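# Put phone on comic book, laptop on stand

## Task

Put the phone down so it lies flat with all of it resting on the comic book. Also put the laptop, shut, onto the laptop stand with its top face upward and one of its long edges resting against the stand's lips. When finished, neither gripper may be in contact with the phone or the laptop.

## Robot and tools

Robot: two arms, left_arm and right_arm, each with a two-finger gripper. Loose objects may now and then get a brief push from outside. Anything that falls off the table, or is set down off it and left there, fails the task.

Frame: all printed hand positions, velocities and targets use the scene frame. Its origin sits at table-top height, halfway between the two arms' nominal bases; +z is up, +x points out over the table, and left_arm is on the +y side (arm names do not match image sides). Real bases sit a little off their nominal spots; a BASES line, if present, gives their calibrated places. Printed positions and orientations can be off by a few centimetres, more at long reach. end_effector_position (metres) is the point between the finger pads, about 1 cm behind the tips; end_effector_quat_wxyz is orientation. Fingers point along the gripper's +z and open and close along its y.

The row: every moving call uses rows of 14 numbers, each in [-1, 1]: dx, dy, dz, rx, ry, rz, opening for left_arm, then the same seven for right_arm, always all 14 even if one arm is idle. dx, dy, dz, rx, ry, rz are an offset, not a pose: they count from that arm's Hand target at the start of the action or move, along scene-frame axes, with rotation about the Hand target's position. 1.0 equals 0.6 m or 180 degrees. rx, ry, rz form one rotation vector. A translation longer than 1.0 may be shortened along its line. Opening is absolute: +1 fully open (0.094 m), -1 closed. Sending 0 for an arm's six pose numbers re-requests its Hand target; a 0 opening is a real command (half open), so to leave a gripper alone resend its current command.

execute_actions(actions, cameras): actions is a list of actions; each action is a table of up to 15 rows, one row per 1/30 s step, and a short table holds its last row to fill 15 steps. Every row in an action counts from that action's start pose, not from the row before; repeating an offset in a new action moves further. An empty list just returns state and images. cameras picks images: omitted, null or ["all"] gives all, [] none; an unknown name voids the call.

move(target, speed, blend, opening_speed, blocking, cameras): straight-line paths for both grippers. target is one 14-number row, or a list of up to 15 rows; every row is an offset from the same starting Hand targets, not from the previous row. speed is m/s, 0.002 to 4.3, default 0.25 (turn rate up to twice that in rad/s), one value or one per target. blend (m) rounds corners in a list. opening_speed is per second on the -1..+1 scale, 0.2 or more; use a low value to close gently on fragile things. blocking=false returns after about 0.5 s while the move continues. Paths end together, last at least 0.5 s and are cut off at 10 s. They do not avoid obstacles or the other arm. Faster moves lag, stray and hit harder; targets set past a contact press harder. Route around an arm's own base rather than near it, or its shoulder posture may flip. The result adds a "move:" line: ending (done, off_target, moving, held, fault) and limits (paced = pose clipped; held = steps withheld). An arm not named in the ending is done, within 10 mm and 2 degrees.

wait(seconds 0 to 10): lets time pass with each arm holding its last command; a running move continues. stop(): brakes a running move (needs braking room). zoom_image(camera, region [x0, y0, x1, y1], at most 504 by 504 pixels) enlarges part of cam_head_left or cam_head_right (both 896x504). finished_scene(scene) ends the scene irreversibly; call it only when the goal holds steadily.

Result notes: Hand target is the last commanded pose after clipping; the gripper often rests short of it, by a centimetre or more from friction and weight alone, so resend the missing distance as an offset. Each step, commanded orientation is clipped to within 40 degrees of the measured one. An arm blocked by an object keeps pushing until commanded back past its gripper. grip_measured uses the opening scale; on a hard part under full squeeze it reads up to about 3 mm narrower (or up to 1.4 mm wider); it follows the command, so no stop shows at contact. Pads grip about 50 to 64 N. To release, command an opening well above grip_measured. grip_effort_nm is motor effort (negative closing), not pad force. Joint torques include arm weight, have offsets and noise; numbers 3 and 4 wrap at ±28 N m. "within noise" joint velocities mean the arm is still. Joint ranges (rad): waist -2.880 to 2.880, shoulder 0.000 to 3.142, elbow 0.000 to 3.019 (straight at 2.964), wrist pitch -1.693 to 1.571, wrist yaw -1.571 to 1.571, wrist roll -2.094 to 2.094.

Avoid: drops, releasing moving items, slams, hard hits, hard pushes, and any contact or pinch between the two arms (it can fail the scene). Avoid holding loads or stretched poses for long: motors heat, a MOTOR HOT line warns at 85 °C, and at 100 °C the arm goes limp for 30 to 60 s (OVER-TEMPERATURE FAULT). Time spent thinking also advances the simulation.

Each tool is called after "Request:" as name(argument=value, ...), one argument or row to a line, values as JSON.

## Session

Request:
execute_actions(
  actions=[],
)

Scene clock: 0.00 s.
left_arm: end_effector_position=(+0.4917, +0.7724, +0.2723) grip_measured=+1.000 grip_effort_nm=n/a end_effector_quat_wxyz=(+0.538, +0.343, +0.763, +0.102) | right_arm: end_effector_position=(+0.0817, -0.5453, +0.1551) grip_measured=+1.000 grip_effort_nm=n/a end_effector_quat_wxyz=(-0.018, +0.931, +0.365, +0.017)
Joint positions: left_arm=[1.045 1.959 1.826 -0.901 1.086 1.589 0.094] | right_arm=[-1.159 1.068 0.818 -1.355 -0.035 1.239 0.094]
Joint velocities: within noise
Joint torques (N m): no reading
Motor temperatures (°C): left_arm=[23 25 27 24 28 25 28] | right_arm=[27 30 27 25 24 24 25]
Heat: left arm: hottest wrist yaw 28 °C; right arm: hottest shoulder 30 °C.
Hand target: left_arm +0.4939, +0.7763, +0.2941; +0.539, +0.352, +0.755, +0.121 | right_arm +0.0850, -0.5527, +0.1634; -0.006, +0.931, +0.366, +0.017
Tool commands: left_gripper/opening=+1.0 right_gripper/opening=+1.0

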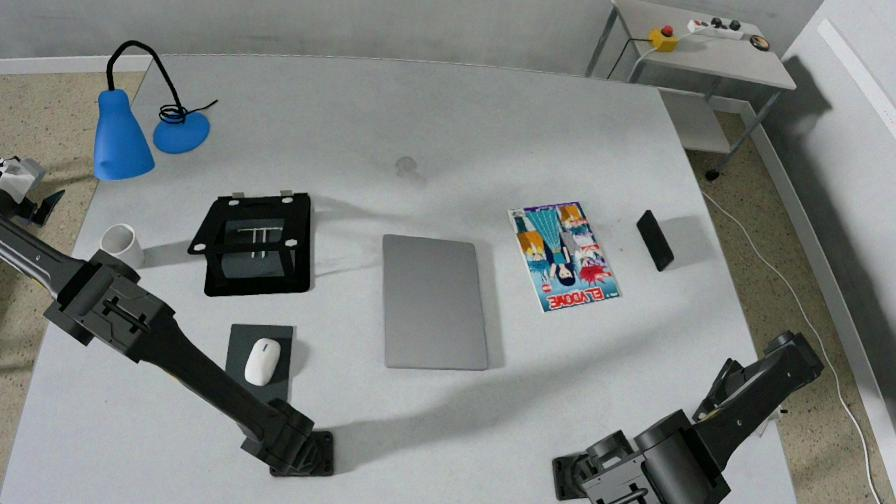

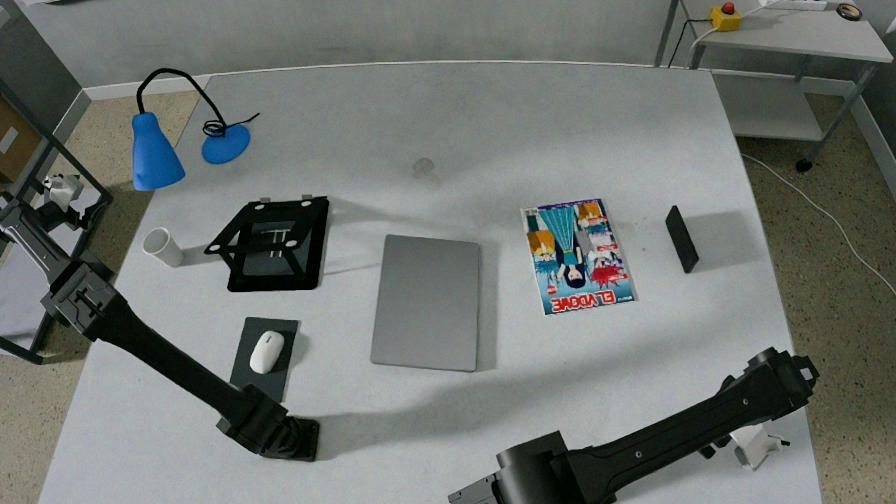

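Request:
zoom_image(
  camera="cam_head_left",
  region=[180, 170, 330, 310],
)

Request:
zoom_image(
  camera="cam_head_right",
  region=[190, 170, 340, 310],
)

Request:
zoom_image(
  camera="cam_head_left",
  region=[370, 180, 720, 380],
)

Request:
zoom_image(
  camera="cam_head_right",
  region=[360, 180, 710, 380],
)

Request:
zoom_image(
  camera="cam_head_left",
  region=[200, 310, 350, 490],
)

Request:
zoom_image(
  camera="cam_head_left",
  region=[540, 310, 850, 504],
)

Request:
zoom_image(
  camera="cam_head_right",
  region=[0, 160, 130, 330],
)

Scaled by 3.360.

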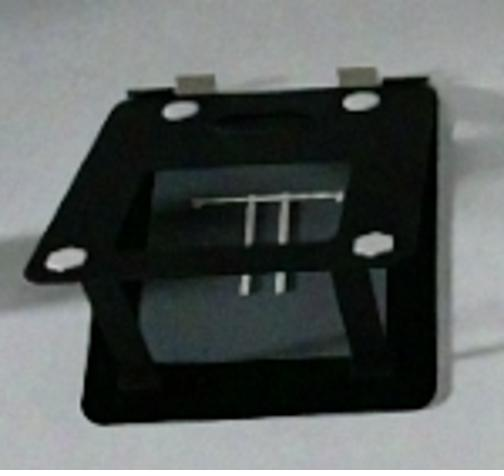

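Scaled by 3.360.

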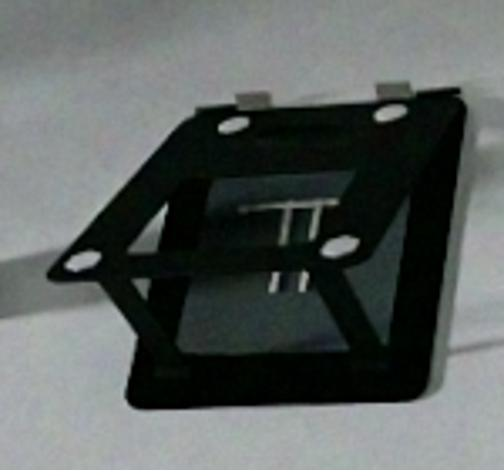

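Scaled by 1.440.

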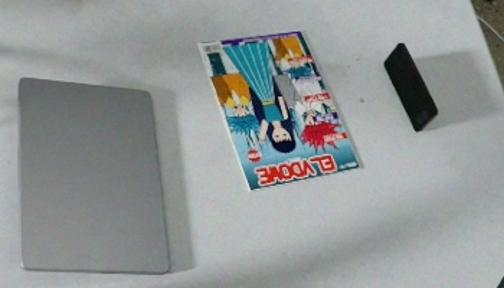

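Scaled by 1.440.

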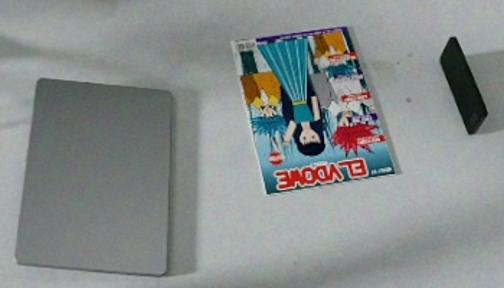

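Scaled by 2.800.

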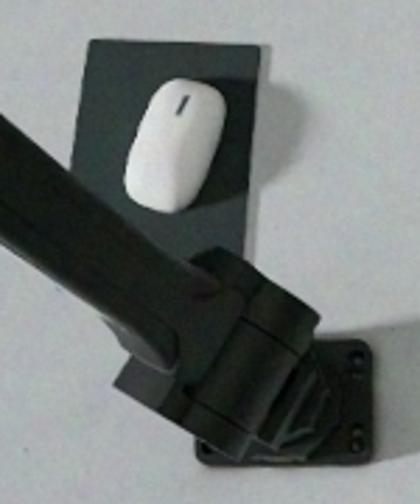

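Scaled by 1.626.

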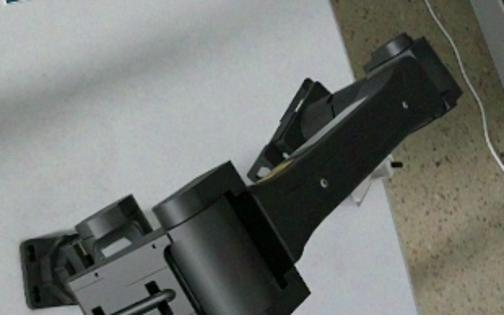

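Scaled by 2.965.

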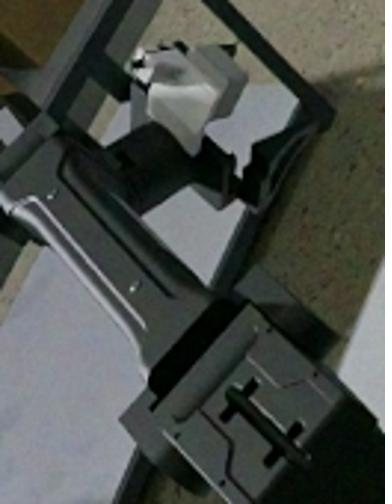

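Request:
zoom_image(
  camera="cam_head_left",
  region=[370, 220, 520, 300],
)

Request:
zoom_image(
  camera="cam_head_left",
  region=[370, 310, 520, 390],
)

Request:
zoom_image(
  camera="cam_head_right",
  region=[360, 310, 510, 390],
)

Request:
zoom_image(
  camera="cam_head_right",
  region=[360, 220, 510, 300],
)

Request:
zoom_image(
  camera="cam_head_right",
  region=[640, 190, 740, 290],
)

Request:
zoom_image(
  camera="cam_head_left",
  region=[610, 190, 710, 290],
)

Scaled by 3.360.

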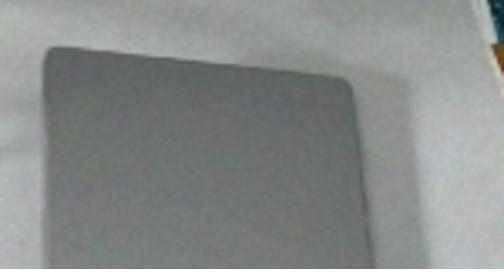

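Scaled by 3.360.

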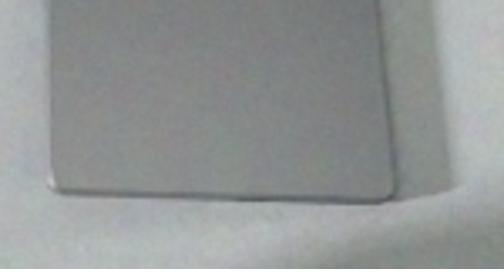

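Scaled by 3.360.

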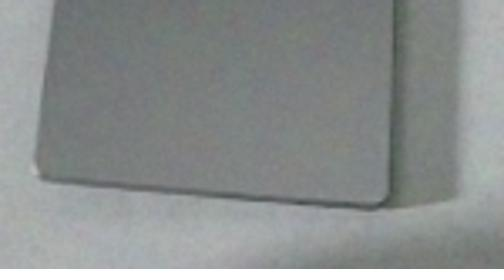

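Scaled by 3.360.

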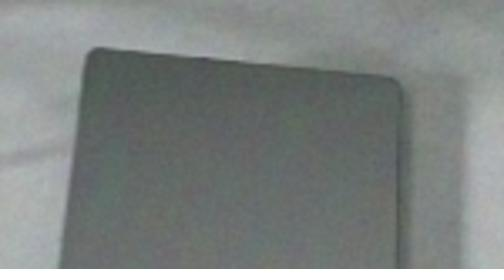

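Scaled by 5.040.

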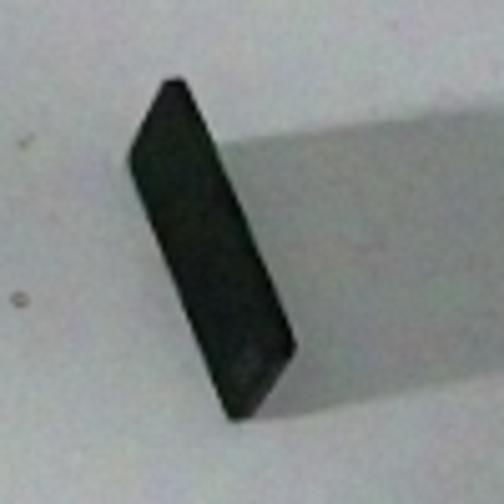

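Scaled by 5.040.

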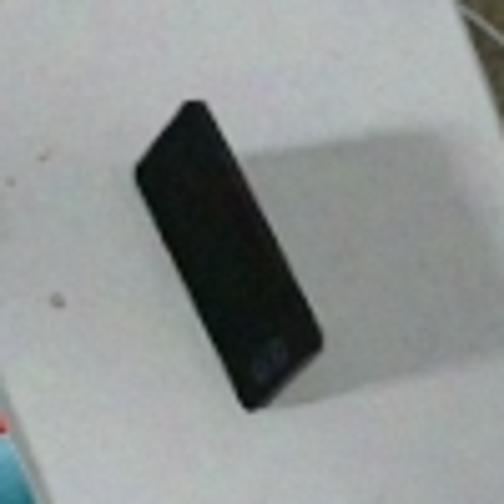

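Request:
zoom_image(
  camera="cam_head_left",
  region=[460, 340, 500, 380],
)

Request:
zoom_image(
  camera="cam_head_right",
  region=[450, 350, 490, 390],
)

Request:
zoom_image(
  camera="cam_head_right",
  region=[365, 340, 405, 380],
)

Request:
zoom_image(
  camera="cam_head_right",
  region=[410, 350, 450, 380],
)

Request:
zoom_image(
  camera="cam_head_right",
  region=[200, 185, 340, 215],
)

Scaled by 12.600.

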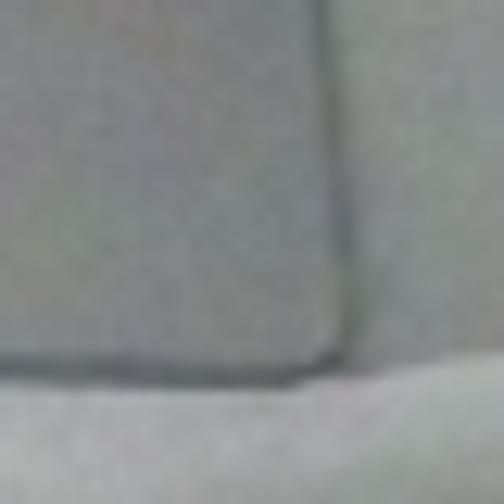

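Scaled by 12.600.

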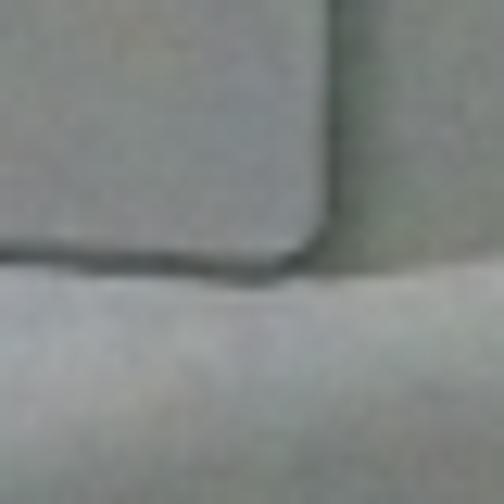

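Scaled by 12.600.

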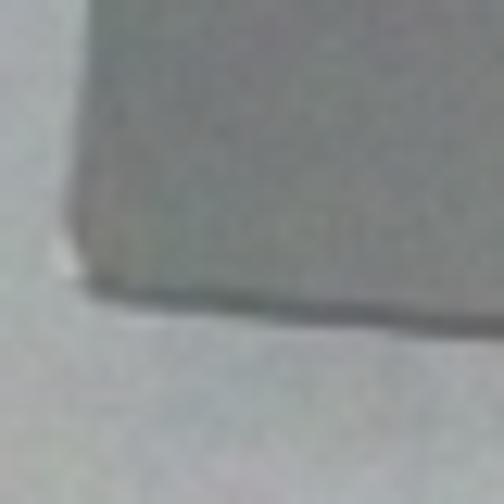

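Scaled by 12.600.

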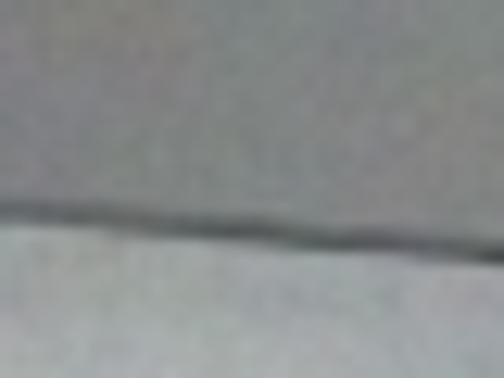

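Scaled by 3.600.

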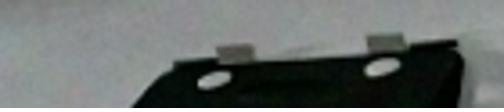

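Request:
move(
  target=[0,0,0,0,0,0,1,0.525,0.171,0.144,0,0,-0.172,1],
)

Scene clock: 68.57 s.
left_arm: end_effector_position=(+0.4917, +0.7724, +0.2723) grip_measured=+1.000 grip_effort_nm=0.022 end_effector_quat_wxyz=(+0.538, +0.343, +0.763, +0.102) | right_arm: end_effector_position=(+0.3820, -0.4471, +0.2369) grip_measured=+1.000 grip_effort_nm=-0.007 end_effector_quat_wxyz=(-0.091, +0.941, +0.320, +0.059)
Joint positions: left_arm=[1.045 1.959 1.826 -0.901 1.086 1.589 0.094] | right_arm=[-0.412 1.493 1.402 -1.515 -0.215 2.075 0.094]
Joint velocities: within noise
Joint torques (N m): left_arm=[-1.55 -24 13.71 1.24 0.46 -0.02] | right_arm=[1.03 -12.4 12.64 -0.14 -0.08 0.23]
Motor temperatures (°C): left_arm=[23 29 33 24 28 24 27] | right_arm=[27 31 36 25 24 24 25]
Heat: left arm: hottest elbow 33 °C; right arm: hottest elbow 36 °C.
Hand target: left_arm +0.4939, +0.7763, +0.2941; +0.539, +0.352, +0.755, +0.121 | right_arm +0.4000, -0.4501, +0.2499; -0.001, +0.994, +0.104, +0.018
Off the commanded pose: left_arm 0.022 m, 3 deg | right_arm 0.022 m, 28 deg.
joint sent to its limit (right arm) — joint 6 (wrist roll), upper limit. The joint targets are off in orientation, not in position.
move: off_target (left_arm, right_arm)

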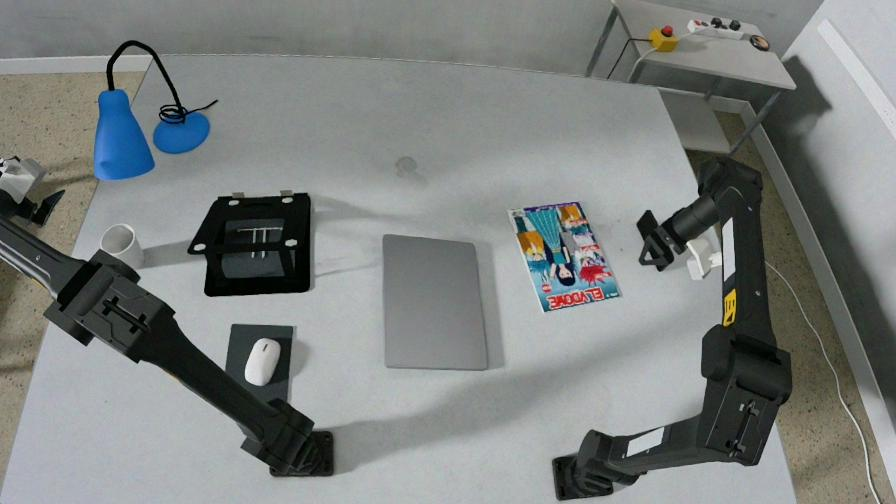

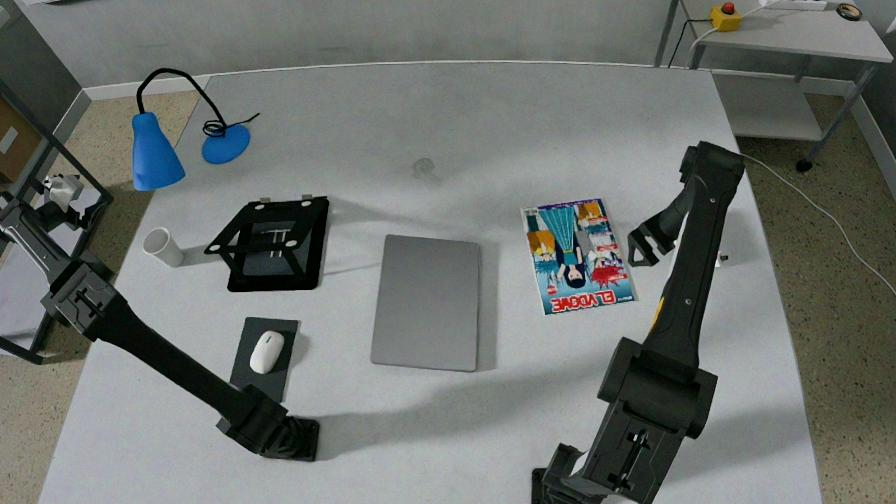

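Request:
move(
  target=[
    [-0.24,-0.877,-0.073,-0.071,0.373,0.238,1,0,0.08,0,0,0,0.97,1],
    [-0.24,-0.877,-0.15,-0.071,0.373,0.238,1,0,0.08,-0.25,0,0,0.97,1],
  ],
  speed=0.4,
)

Scene clock: 83.00 s.
left_arm: end_effector_position=(+0.3487, +0.2537, +0.2096) grip_measured=+1.000 grip_effort_nm=0.017 end_effector_quat_wxyz=(+0.000, +0.018, +1.000, +0.010) | right_arm: end_effector_position=(+0.3988, -0.4064, +0.1080) grip_measured=+1.000 grip_effort_nm=-0.022 end_effector_quat_wxyz=(-0.015, -0.049, +0.999, -0.003)
Joint positions: left_arm=[-0.003 1.178 1.044 -1.436 -0.02 0.06 0.094] | right_arm=[-0.222 1.587 1.171 -1.182 0.013 -0.314 0.094]
Joint velocities: within noise
Joint torques (N m): left_arm=[-2.26 -8.29 9.54 0.7 -0.05 -0.04] | right_arm=[1.08 -14.68 7.06 0.5 -0.05 0.09]
Motor temperatures (°C): left_arm=[23 30 33 24 28 24 27] | right_arm=[27 31 38 25 24 23 25]
Heat: left arm: hottest elbow 33 °C; right arm: hottest elbow 38 °C.
Hand target: left_arm +0.3500, +0.2500, +0.2043; -0.001, +0.019, +1.000, +0.010 | right_arm +0.3999, -0.4021, +0.0999; -0.019, -0.057, +0.998, -0.001
Off the commanded pose: left_arm 0.007 m, 0 deg | right_arm 0.009 m, 1 deg.
move: done

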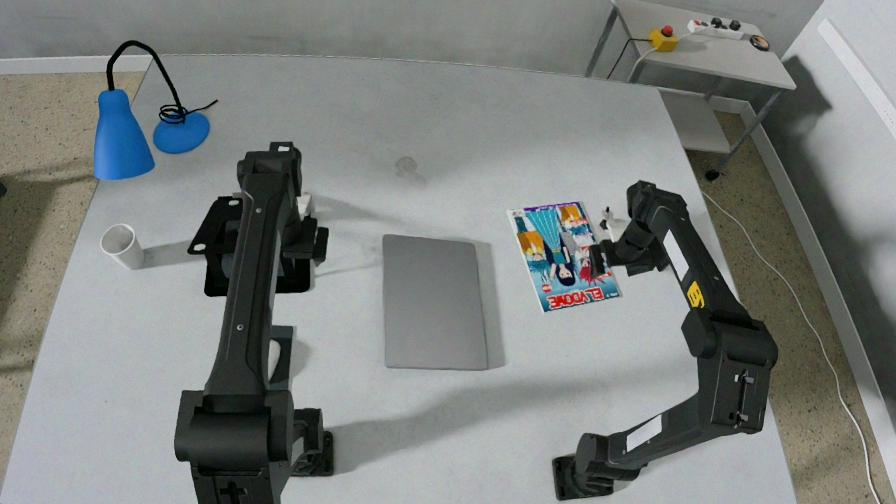

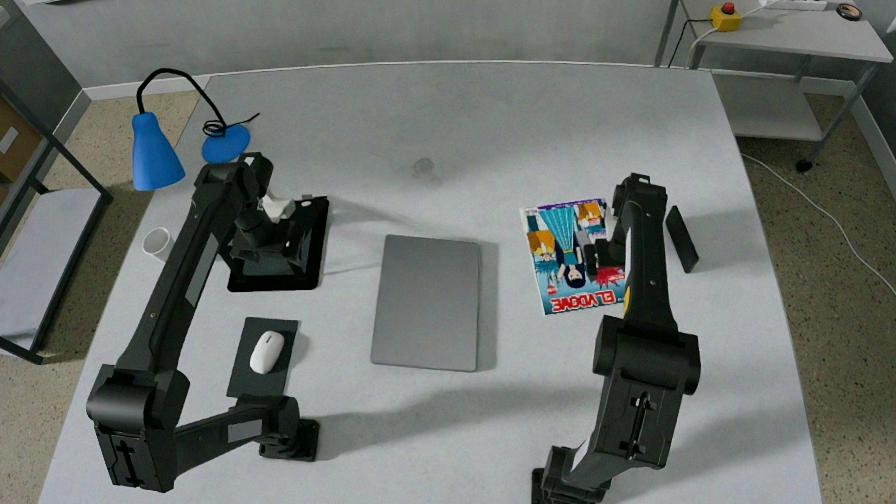

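Request:
move(
  target=[0,0,0,0,0,0,1,0.1,-0.18,0.1,0,0,0.03,1],
  speed=0.3,
)

Request:
zoom_image(
  camera="cam_head_left",
  region=[580, 160, 740, 300],
)

Request:
zoom_image(
  camera="cam_head_right",
  region=[580, 160, 740, 300],
)

Scene clock: 94.77 s.
left_arm: end_effector_position=(+0.3488, +0.2537, +0.2096) grip_measured=+1.000 grip_effort_nm=0.022 end_effector_quat_wxyz=(+0.000, +0.017, +1.000, +0.010) | right_arm: end_effector_position=(+0.4416, -0.5022, +0.1491) grip_measured=+1.000 grip_effort_nm=-0.022 end_effector_quat_wxyz=(-0.031, -0.101, +0.994, +0.004)
Joint positions: left_arm=[-0.003 1.178 1.044 -1.436 -0.02 0.06 0.094] | right_arm=[-0.386 1.743 1.485 -1.372 0.022 -0.582 0.094]
Joint velocities: within noise
Joint torques (N m): left_arm=[-2.67 -8.23 9.66 0.73 -0.07 -0.09] | right_arm=[0.26 -16.91 12.36 -0.25 -0.06 0.04]
Motor temperatures (°C): left_arm=[23 29 34 24 28 24 27] | right_arm=[27 32 37 25 24 23 25]
Heat: left arm: hottest elbow 34 °C; right arm: hottest elbow 37 °C.
Hand target: left_arm +0.3499, +0.2500, +0.2043; -0.001, +0.019, +1.000, +0.010 | right_arm +0.4600, -0.5101, +0.1599; -0.018, -0.104, +0.994, -0.001
Off the commanded pose: left_arm 0.007 m, 0 deg | right_arm 0.023 m, 2 deg.
move: off_target (right_arm)

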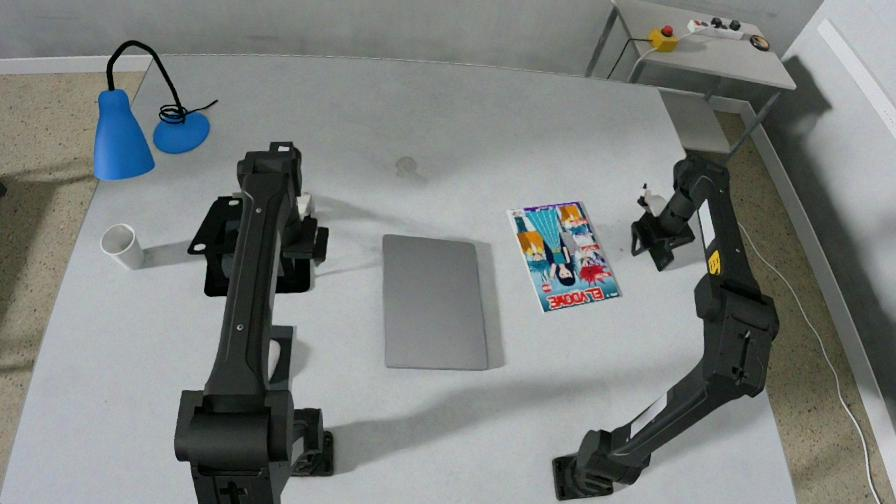

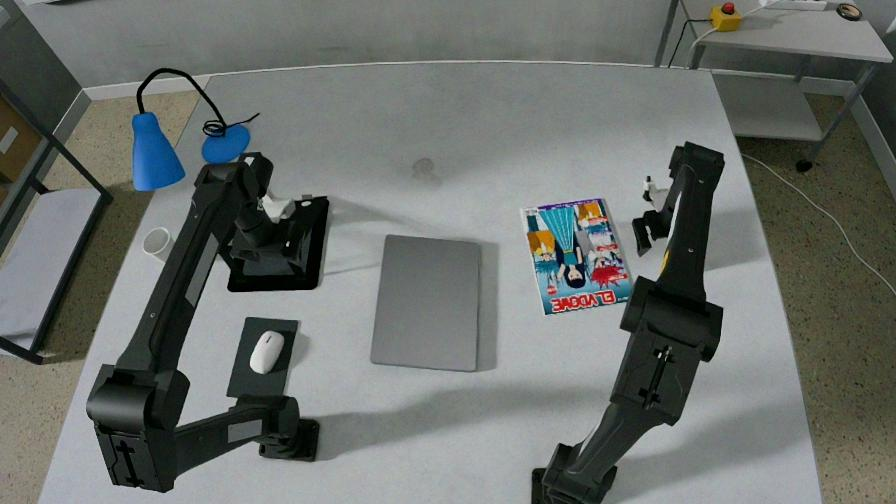

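Scaled by 3.150.

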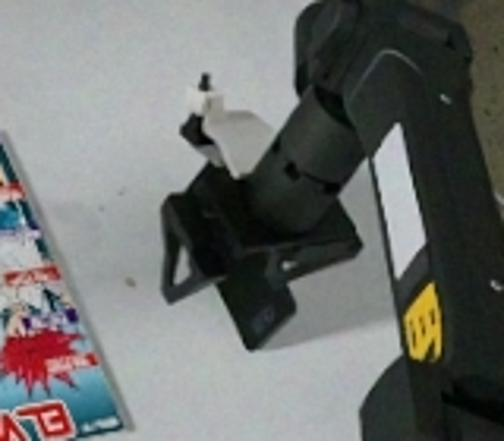

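Scaled by 3.150.

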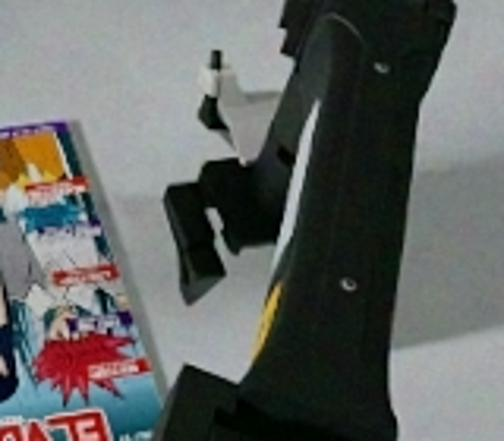

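Request:
move(
  target=[0,0,0,0,0,0,1,0.08,-0.08,0.03,0,0,0,1],
  speed=0.2,
)

Request:
zoom_image(
  camera="cam_head_left",
  region=[580, 160, 740, 300],
)

Request:
zoom_image(
  camera="cam_head_right",
  region=[580, 160, 740, 300],
)

Scene clock: 105.10 s.
left_arm: end_effector_position=(+0.3488, +0.2537, +0.2096) grip_measured=+1.000 grip_effort_nm=0.017 end_effector_quat_wxyz=(+0.000, +0.017, +1.000, +0.010) | right_arm: end_effector_position=(+0.4936, -0.5472, +0.1713) grip_measured=+1.000 grip_effort_nm=-0.022 end_effector_quat_wxyz=(-0.028, -0.104, +0.994, +0.003)
Joint positions: left_arm=[-0.003 1.178 1.044 -1.436 -0.02 0.06 0.094] | right_arm=[-0.425 1.898 1.766 -1.49 0.022 -0.628 0.094]
Joint velocities: within noise
Joint torques (N m): left_arm=[-2.14 -8.47 9.7 0.73 -0.07 -0.08] | right_arm=[-0.03 -19.6 12.62 -0.43 -0.02 0.09]
Motor temperatures (°C): left_arm=[23 28 34 24 27 24 27] | right_arm=[27 32 40 25 24 23 25]
Heat: left arm: hottest elbow 34 °C; right arm: hottest elbow 40 °C.
Hand target: left_arm +0.3499, +0.2500, +0.2043; -0.001, +0.019, +1.000, +0.010 | right_arm +0.5080, -0.5581, +0.1778; -0.018, -0.104, +0.994, -0.001
Off the commanded pose: left_arm 0.007 m, 0 deg | right_arm 0.019 m, 1 deg.
move: off_target (right_arm)

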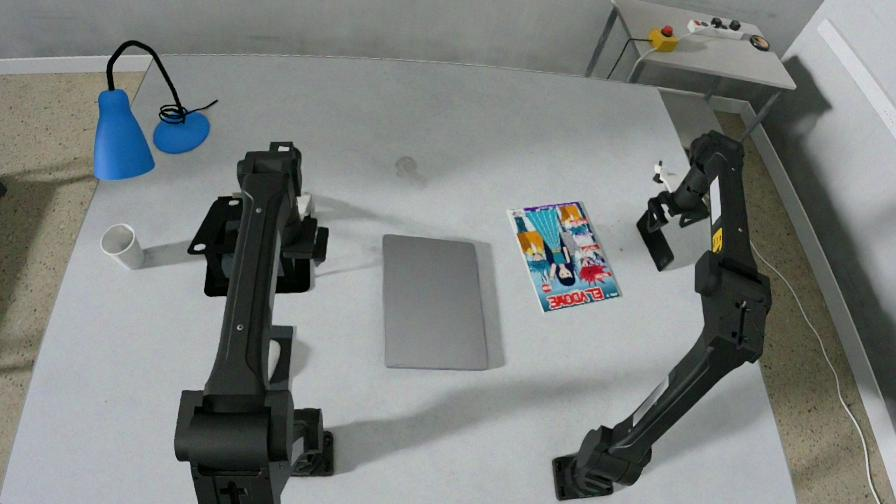

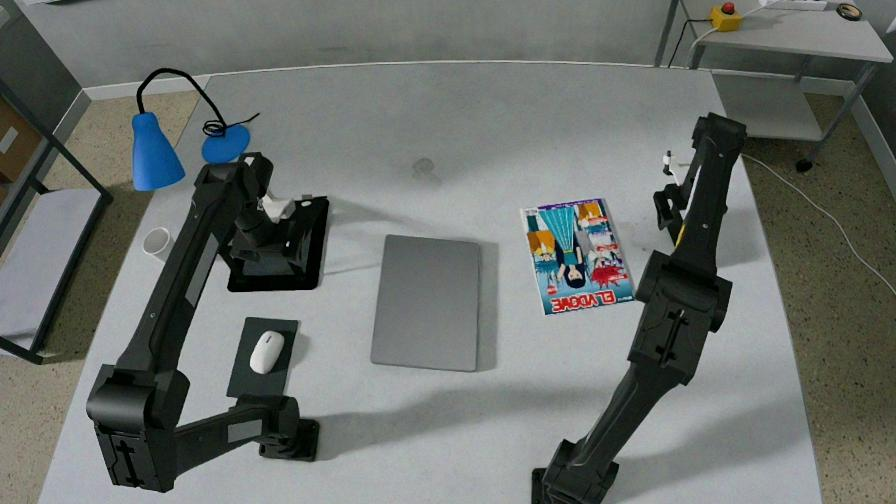

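Scaled by 3.150.

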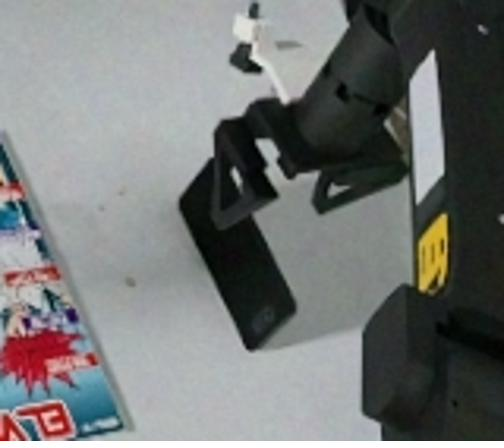

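Scaled by 3.150.

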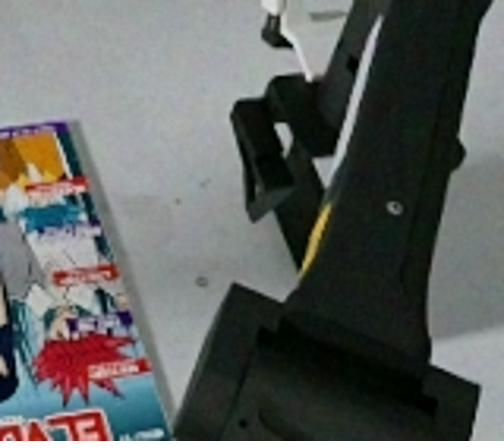

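Request:
move(
  target=[0,0,0,0,0,0,1,0.05,-0.067,-0.06,0,0,0,1],
  speed=0.2,
)

Request:
zoom_image(
  camera="cam_head_left",
  region=[600, 180, 720, 300],
)

Request:
zoom_image(
  camera="cam_head_right",
  region=[620, 180, 740, 300],
)

Scene clock: 110.67 s.
left_arm: end_effector_position=(+0.3488, +0.2537, +0.2096) grip_measured=+1.000 grip_effort_nm=0.017 end_effector_quat_wxyz=(+0.000, +0.017, +1.000, +0.010) | right_arm: end_effector_position=(+0.5235, -0.5861, +0.1334) grip_measured=+1.000 grip_effort_nm=-0.027 end_effector_quat_wxyz=(-0.033, -0.104, +0.994, +0.008)
Joint positions: left_arm=[-0.003 1.178 1.044 -1.436 -0.02 0.06 0.094] | right_arm=[-0.463 2.047 1.897 -1.485 0.022 -0.665 0.094]
Joint velocities: within noise
Joint torques (N m): left_arm=[-3.49 -8.29 9.63 0.81 -0.05 -0.01] | right_arm=[-0.15 -22.18 12.37 -0.05 0.02 0.09]
Motor temperatures (°C): left_arm=[23 28 34 24 27 24 27] | right_arm=[27 32 40 25 24 23 25]
Heat: left arm: hottest elbow 34 °C; right arm: hottest elbow 40 °C.
Hand target: left_arm +0.3499, +0.2500, +0.2043; -0.001, +0.019, +1.000, +0.010 | right_arm +0.5379, -0.5983, +0.1419; -0.018, -0.104, +0.994, -0.001
Off the commanded pose: left_arm 0.007 m, 0 deg | right_arm 0.021 m, 2 deg.
move: off_target (right_arm)

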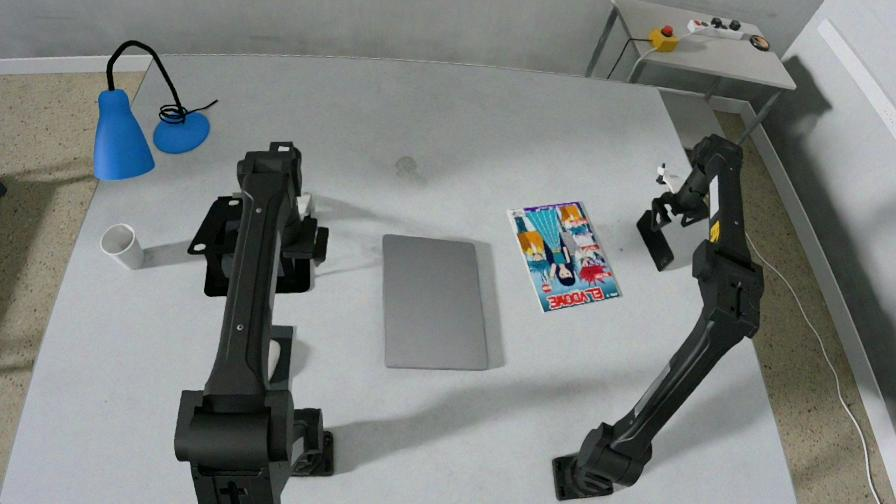

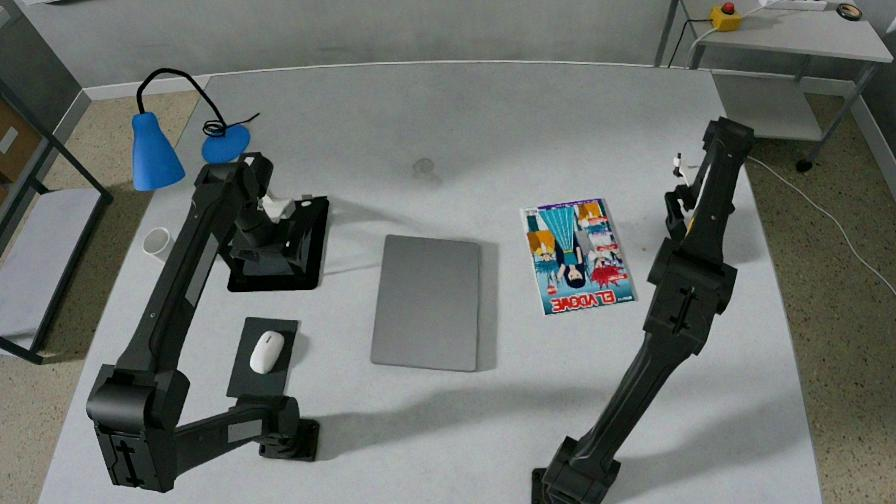

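Scaled by 4.200.

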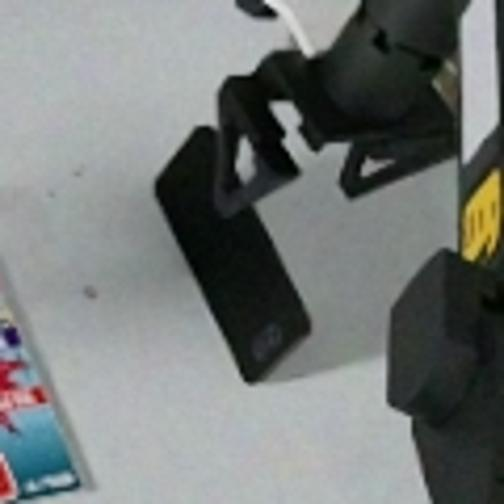

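Scaled by 4.200.

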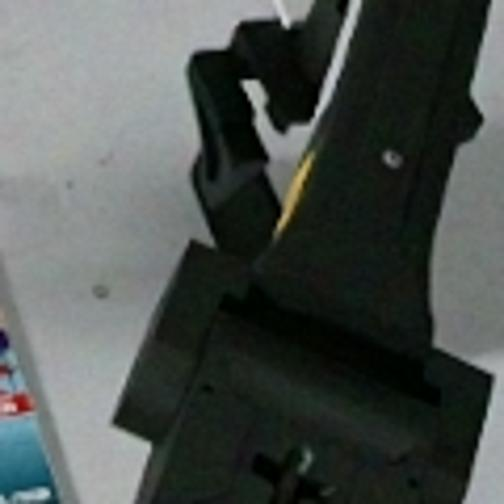

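Request:
move(
  target=[0,0,0,0,0,0,1,0,0,-0.14,0,0,0,1],
  speed=0.12,
)

Request:
zoom_image(
  camera="cam_head_left",
  region=[600, 180, 720, 300],
)

Request:
zoom_image(
  camera="cam_head_right",
  region=[620, 180, 740, 300],
)

Scene clock: 117.17 s.
left_arm: end_effector_position=(+0.3488, +0.2537, +0.2096) grip_measured=+1.000 grip_effort_nm=0.022 end_effector_quat_wxyz=(+0.000, +0.017, +1.000, +0.010) | right_arm: end_effector_position=(+0.5404, -0.5945, +0.0741) grip_measured=+1.000 grip_effort_nm=-0.027 end_effector_quat_wxyz=(-0.011, -0.104, +0.995, -0.006)
Joint positions: left_arm=[-0.003 1.178 1.044 -1.436 -0.02 0.06 0.094] | right_arm=[-0.463 2.1 1.827 -1.309 0.022 -0.665 0.094]
Joint velocities: within noise
Joint torques (N m): left_arm=[-2.2 -8.82 9.66 0.73 -0.03 -0.09] | right_arm=[-0.09 -22.71 7.54 0.44 0 0.09]
Motor temperatures (°C): left_arm=[23 28 34 24 27 24 27] | right_arm=[27 32 40 25 24 23 25]
Heat: left arm: hottest elbow 34 °C; right arm: hottest elbow 40 °C.
Hand target: left_arm +0.3499, +0.2500, +0.2043; -0.001, +0.019, +1.000, +0.010 | right_arm +0.5379, -0.5984, +0.0578; -0.018, -0.104, +0.994, -0.001
Off the commanded pose: left_arm 0.007 m, 0 deg | right_arm 0.017 m, 1 deg.
move: off_target (right_arm)

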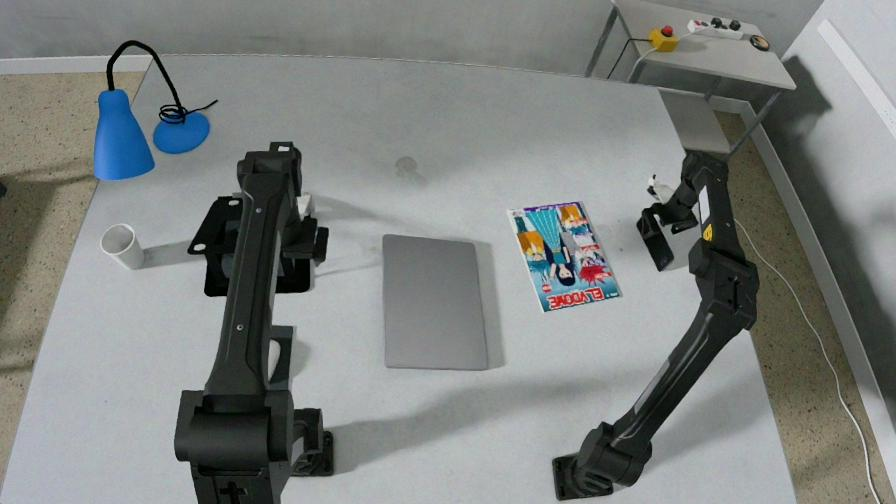

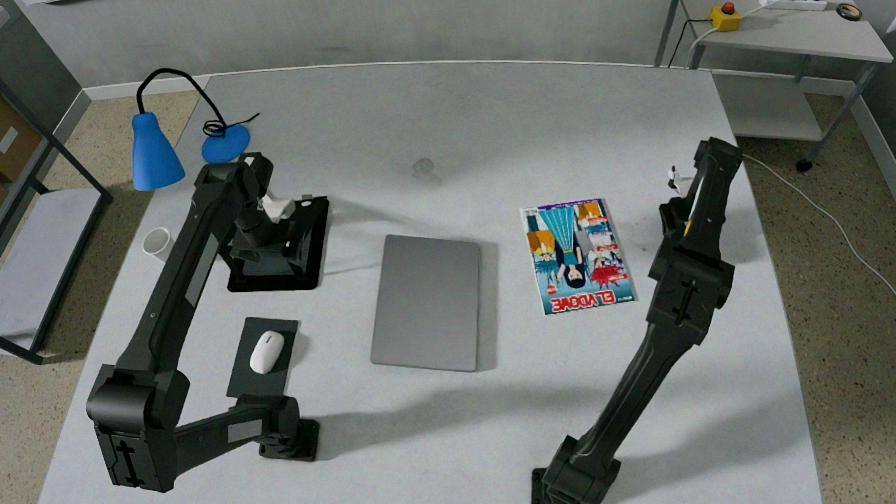

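Scaled by 4.200.

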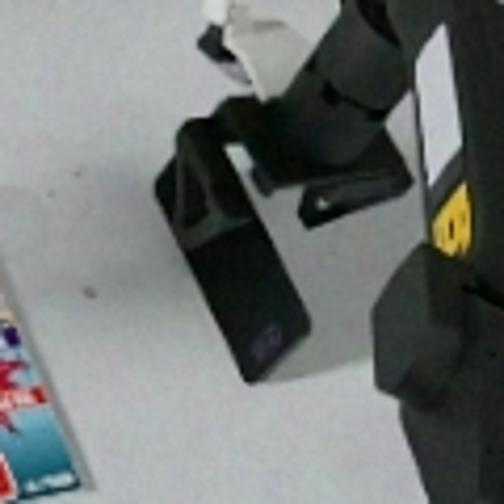

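Scaled by 4.200.

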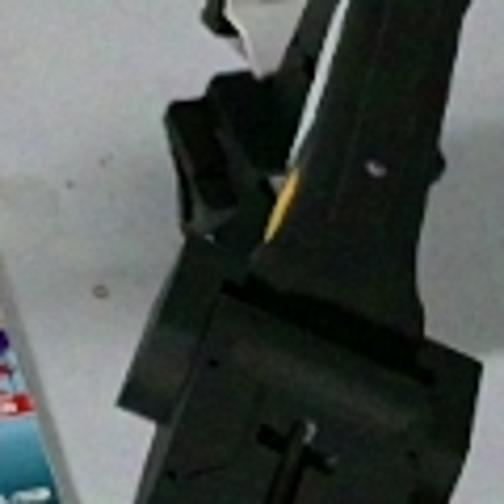

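Request:
move(
  target=[0,0,0,0,0,0,1,-0.01,0,-0.045,0,0,0,1],
  speed=0.08,
  cameras=[],
)

Request:
move(
  target=[0,0,0,0,0,0,1,0,0,0,0,0,0,-0.9],
  opening_speed=0.6,
)

Request:
zoom_image(
  camera="cam_head_left",
  region=[600, 180, 720, 300],
)

Request:
zoom_image(
  camera="cam_head_right",
  region=[620, 180, 740, 300],
)

Scene clock: 121.53 s.
left_arm: end_effector_position=(+0.3488, +0.2537, +0.2096) grip_measured=+1.000 grip_effort_nm=0.017 end_effector_quat_wxyz=(+0.000, +0.017, +1.000, +0.010) | right_arm: end_effector_position=(+0.5380, -0.5954, +0.0555) grip_measured=+1.000 grip_effort_nm=-0.022 end_effector_quat_wxyz=(-0.004, -0.104, +0.995, -0.010)
Joint positions: left_arm=[-0.003 1.178 1.044 -1.436 -0.02 0.06 0.094] | right_arm=[-0.466 2.101 1.777 -1.243 0.022 -0.669 0.094]
Joint velocities: within noise
Joint torques (N m): left_arm=[-2.78 -8.06 9.55 0.73 -0.07 -0.04] | right_arm=[-0.21 -21.54 6.87 0.51 0.01 0.07]
Motor temperatures (°C): left_arm=[23 28 34 24 27 24 27] | right_arm=[27 34 39 25 24 23 25]
Heat: left arm: hottest elbow 34 °C; right arm: hottest elbow 39 °C.
Hand target: left_arm +0.3499, +0.2500, +0.2043; -0.001, +0.019, +1.000, +0.010 | right_arm +0.5319, -0.5984, +0.0310; -0.018, -0.104, +0.994, -0.001
Off the commanded pose: left_arm 0.007 m, 0 deg | right_arm 0.026 m, 2 deg.
move: off_target (right_arm)
No camera images: "cameras" was empty.

Scene clock: 124.90 s.
left_arm: end_effector_position=(+0.3488, +0.2537, +0.2096) grip_measured=+1.000 grip_effort_nm=0.022 end_effector_quat_wxyz=(+0.000, +0.017, +1.000, +0.010) | right_arm: end_effector_position=(+0.5382, -0.5957, +0.0555) grip_measured=-0.839 grip_effort_nm=-0.969 end_effector_quat_wxyz=(-0.004, -0.105, +0.994, -0.011)
Joint positions: left_arm=[-0.003 1.178 1.044 -1.436 -0.02 0.06 0.094] | right_arm=[-0.466 2.101 1.777 -1.242 0.023 -0.67 0.008]
Joint velocities: within noise
Joint torques (N m): left_arm=[-2.14 -8.53 9.76 0.73 -0.05 -0.06] | right_arm=[-0.15 -22.01 6.94 0.47 -0.01 0.09]
Motor temperatures (°C): left_arm=[23 28 34 24 27 24 27] | right_arm=[27 34 39 25 24 23 25]
Heat: left arm: hottest elbow 34 °C; right arm: hottest elbow 39 °C.
Hand target: left_arm +0.3499, +0.2500, +0.2043; -0.001, +0.019, +1.000, +0.010 | right_arm +0.5319, -0.5984, +0.0310; -0.018, -0.104, +0.994, -0.001
Off the commanded pose: left_arm 0.007 m, 0 deg | right_arm 0.025 m, 2 deg.
move: off_target (right_arm)

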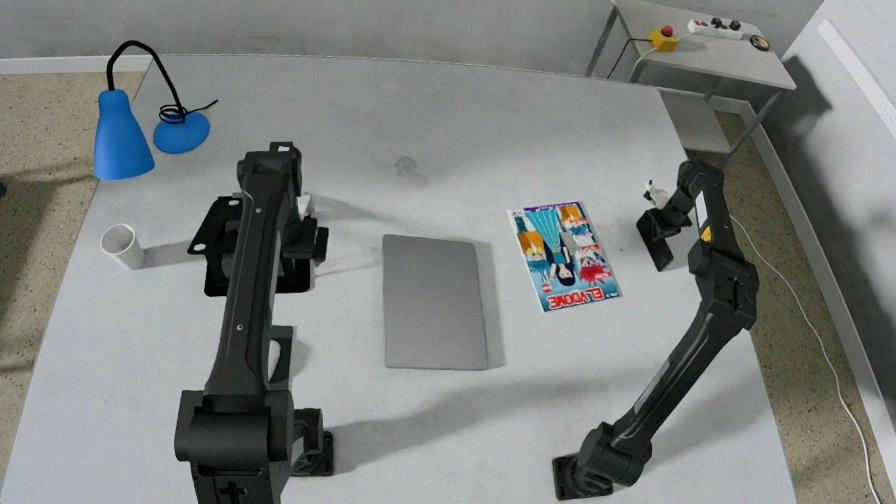

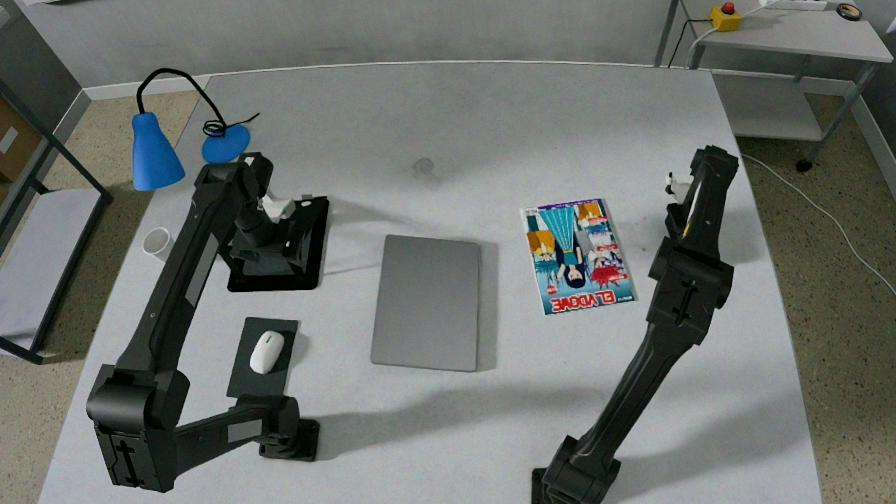

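Scaled by 4.200.

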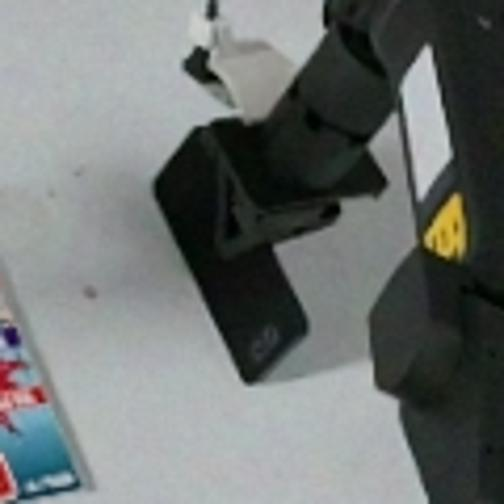

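Scaled by 4.200.

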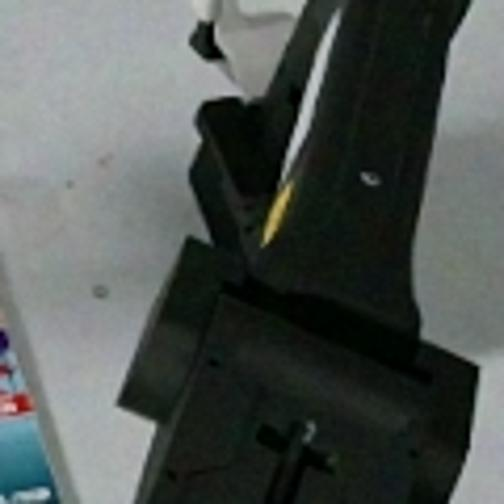

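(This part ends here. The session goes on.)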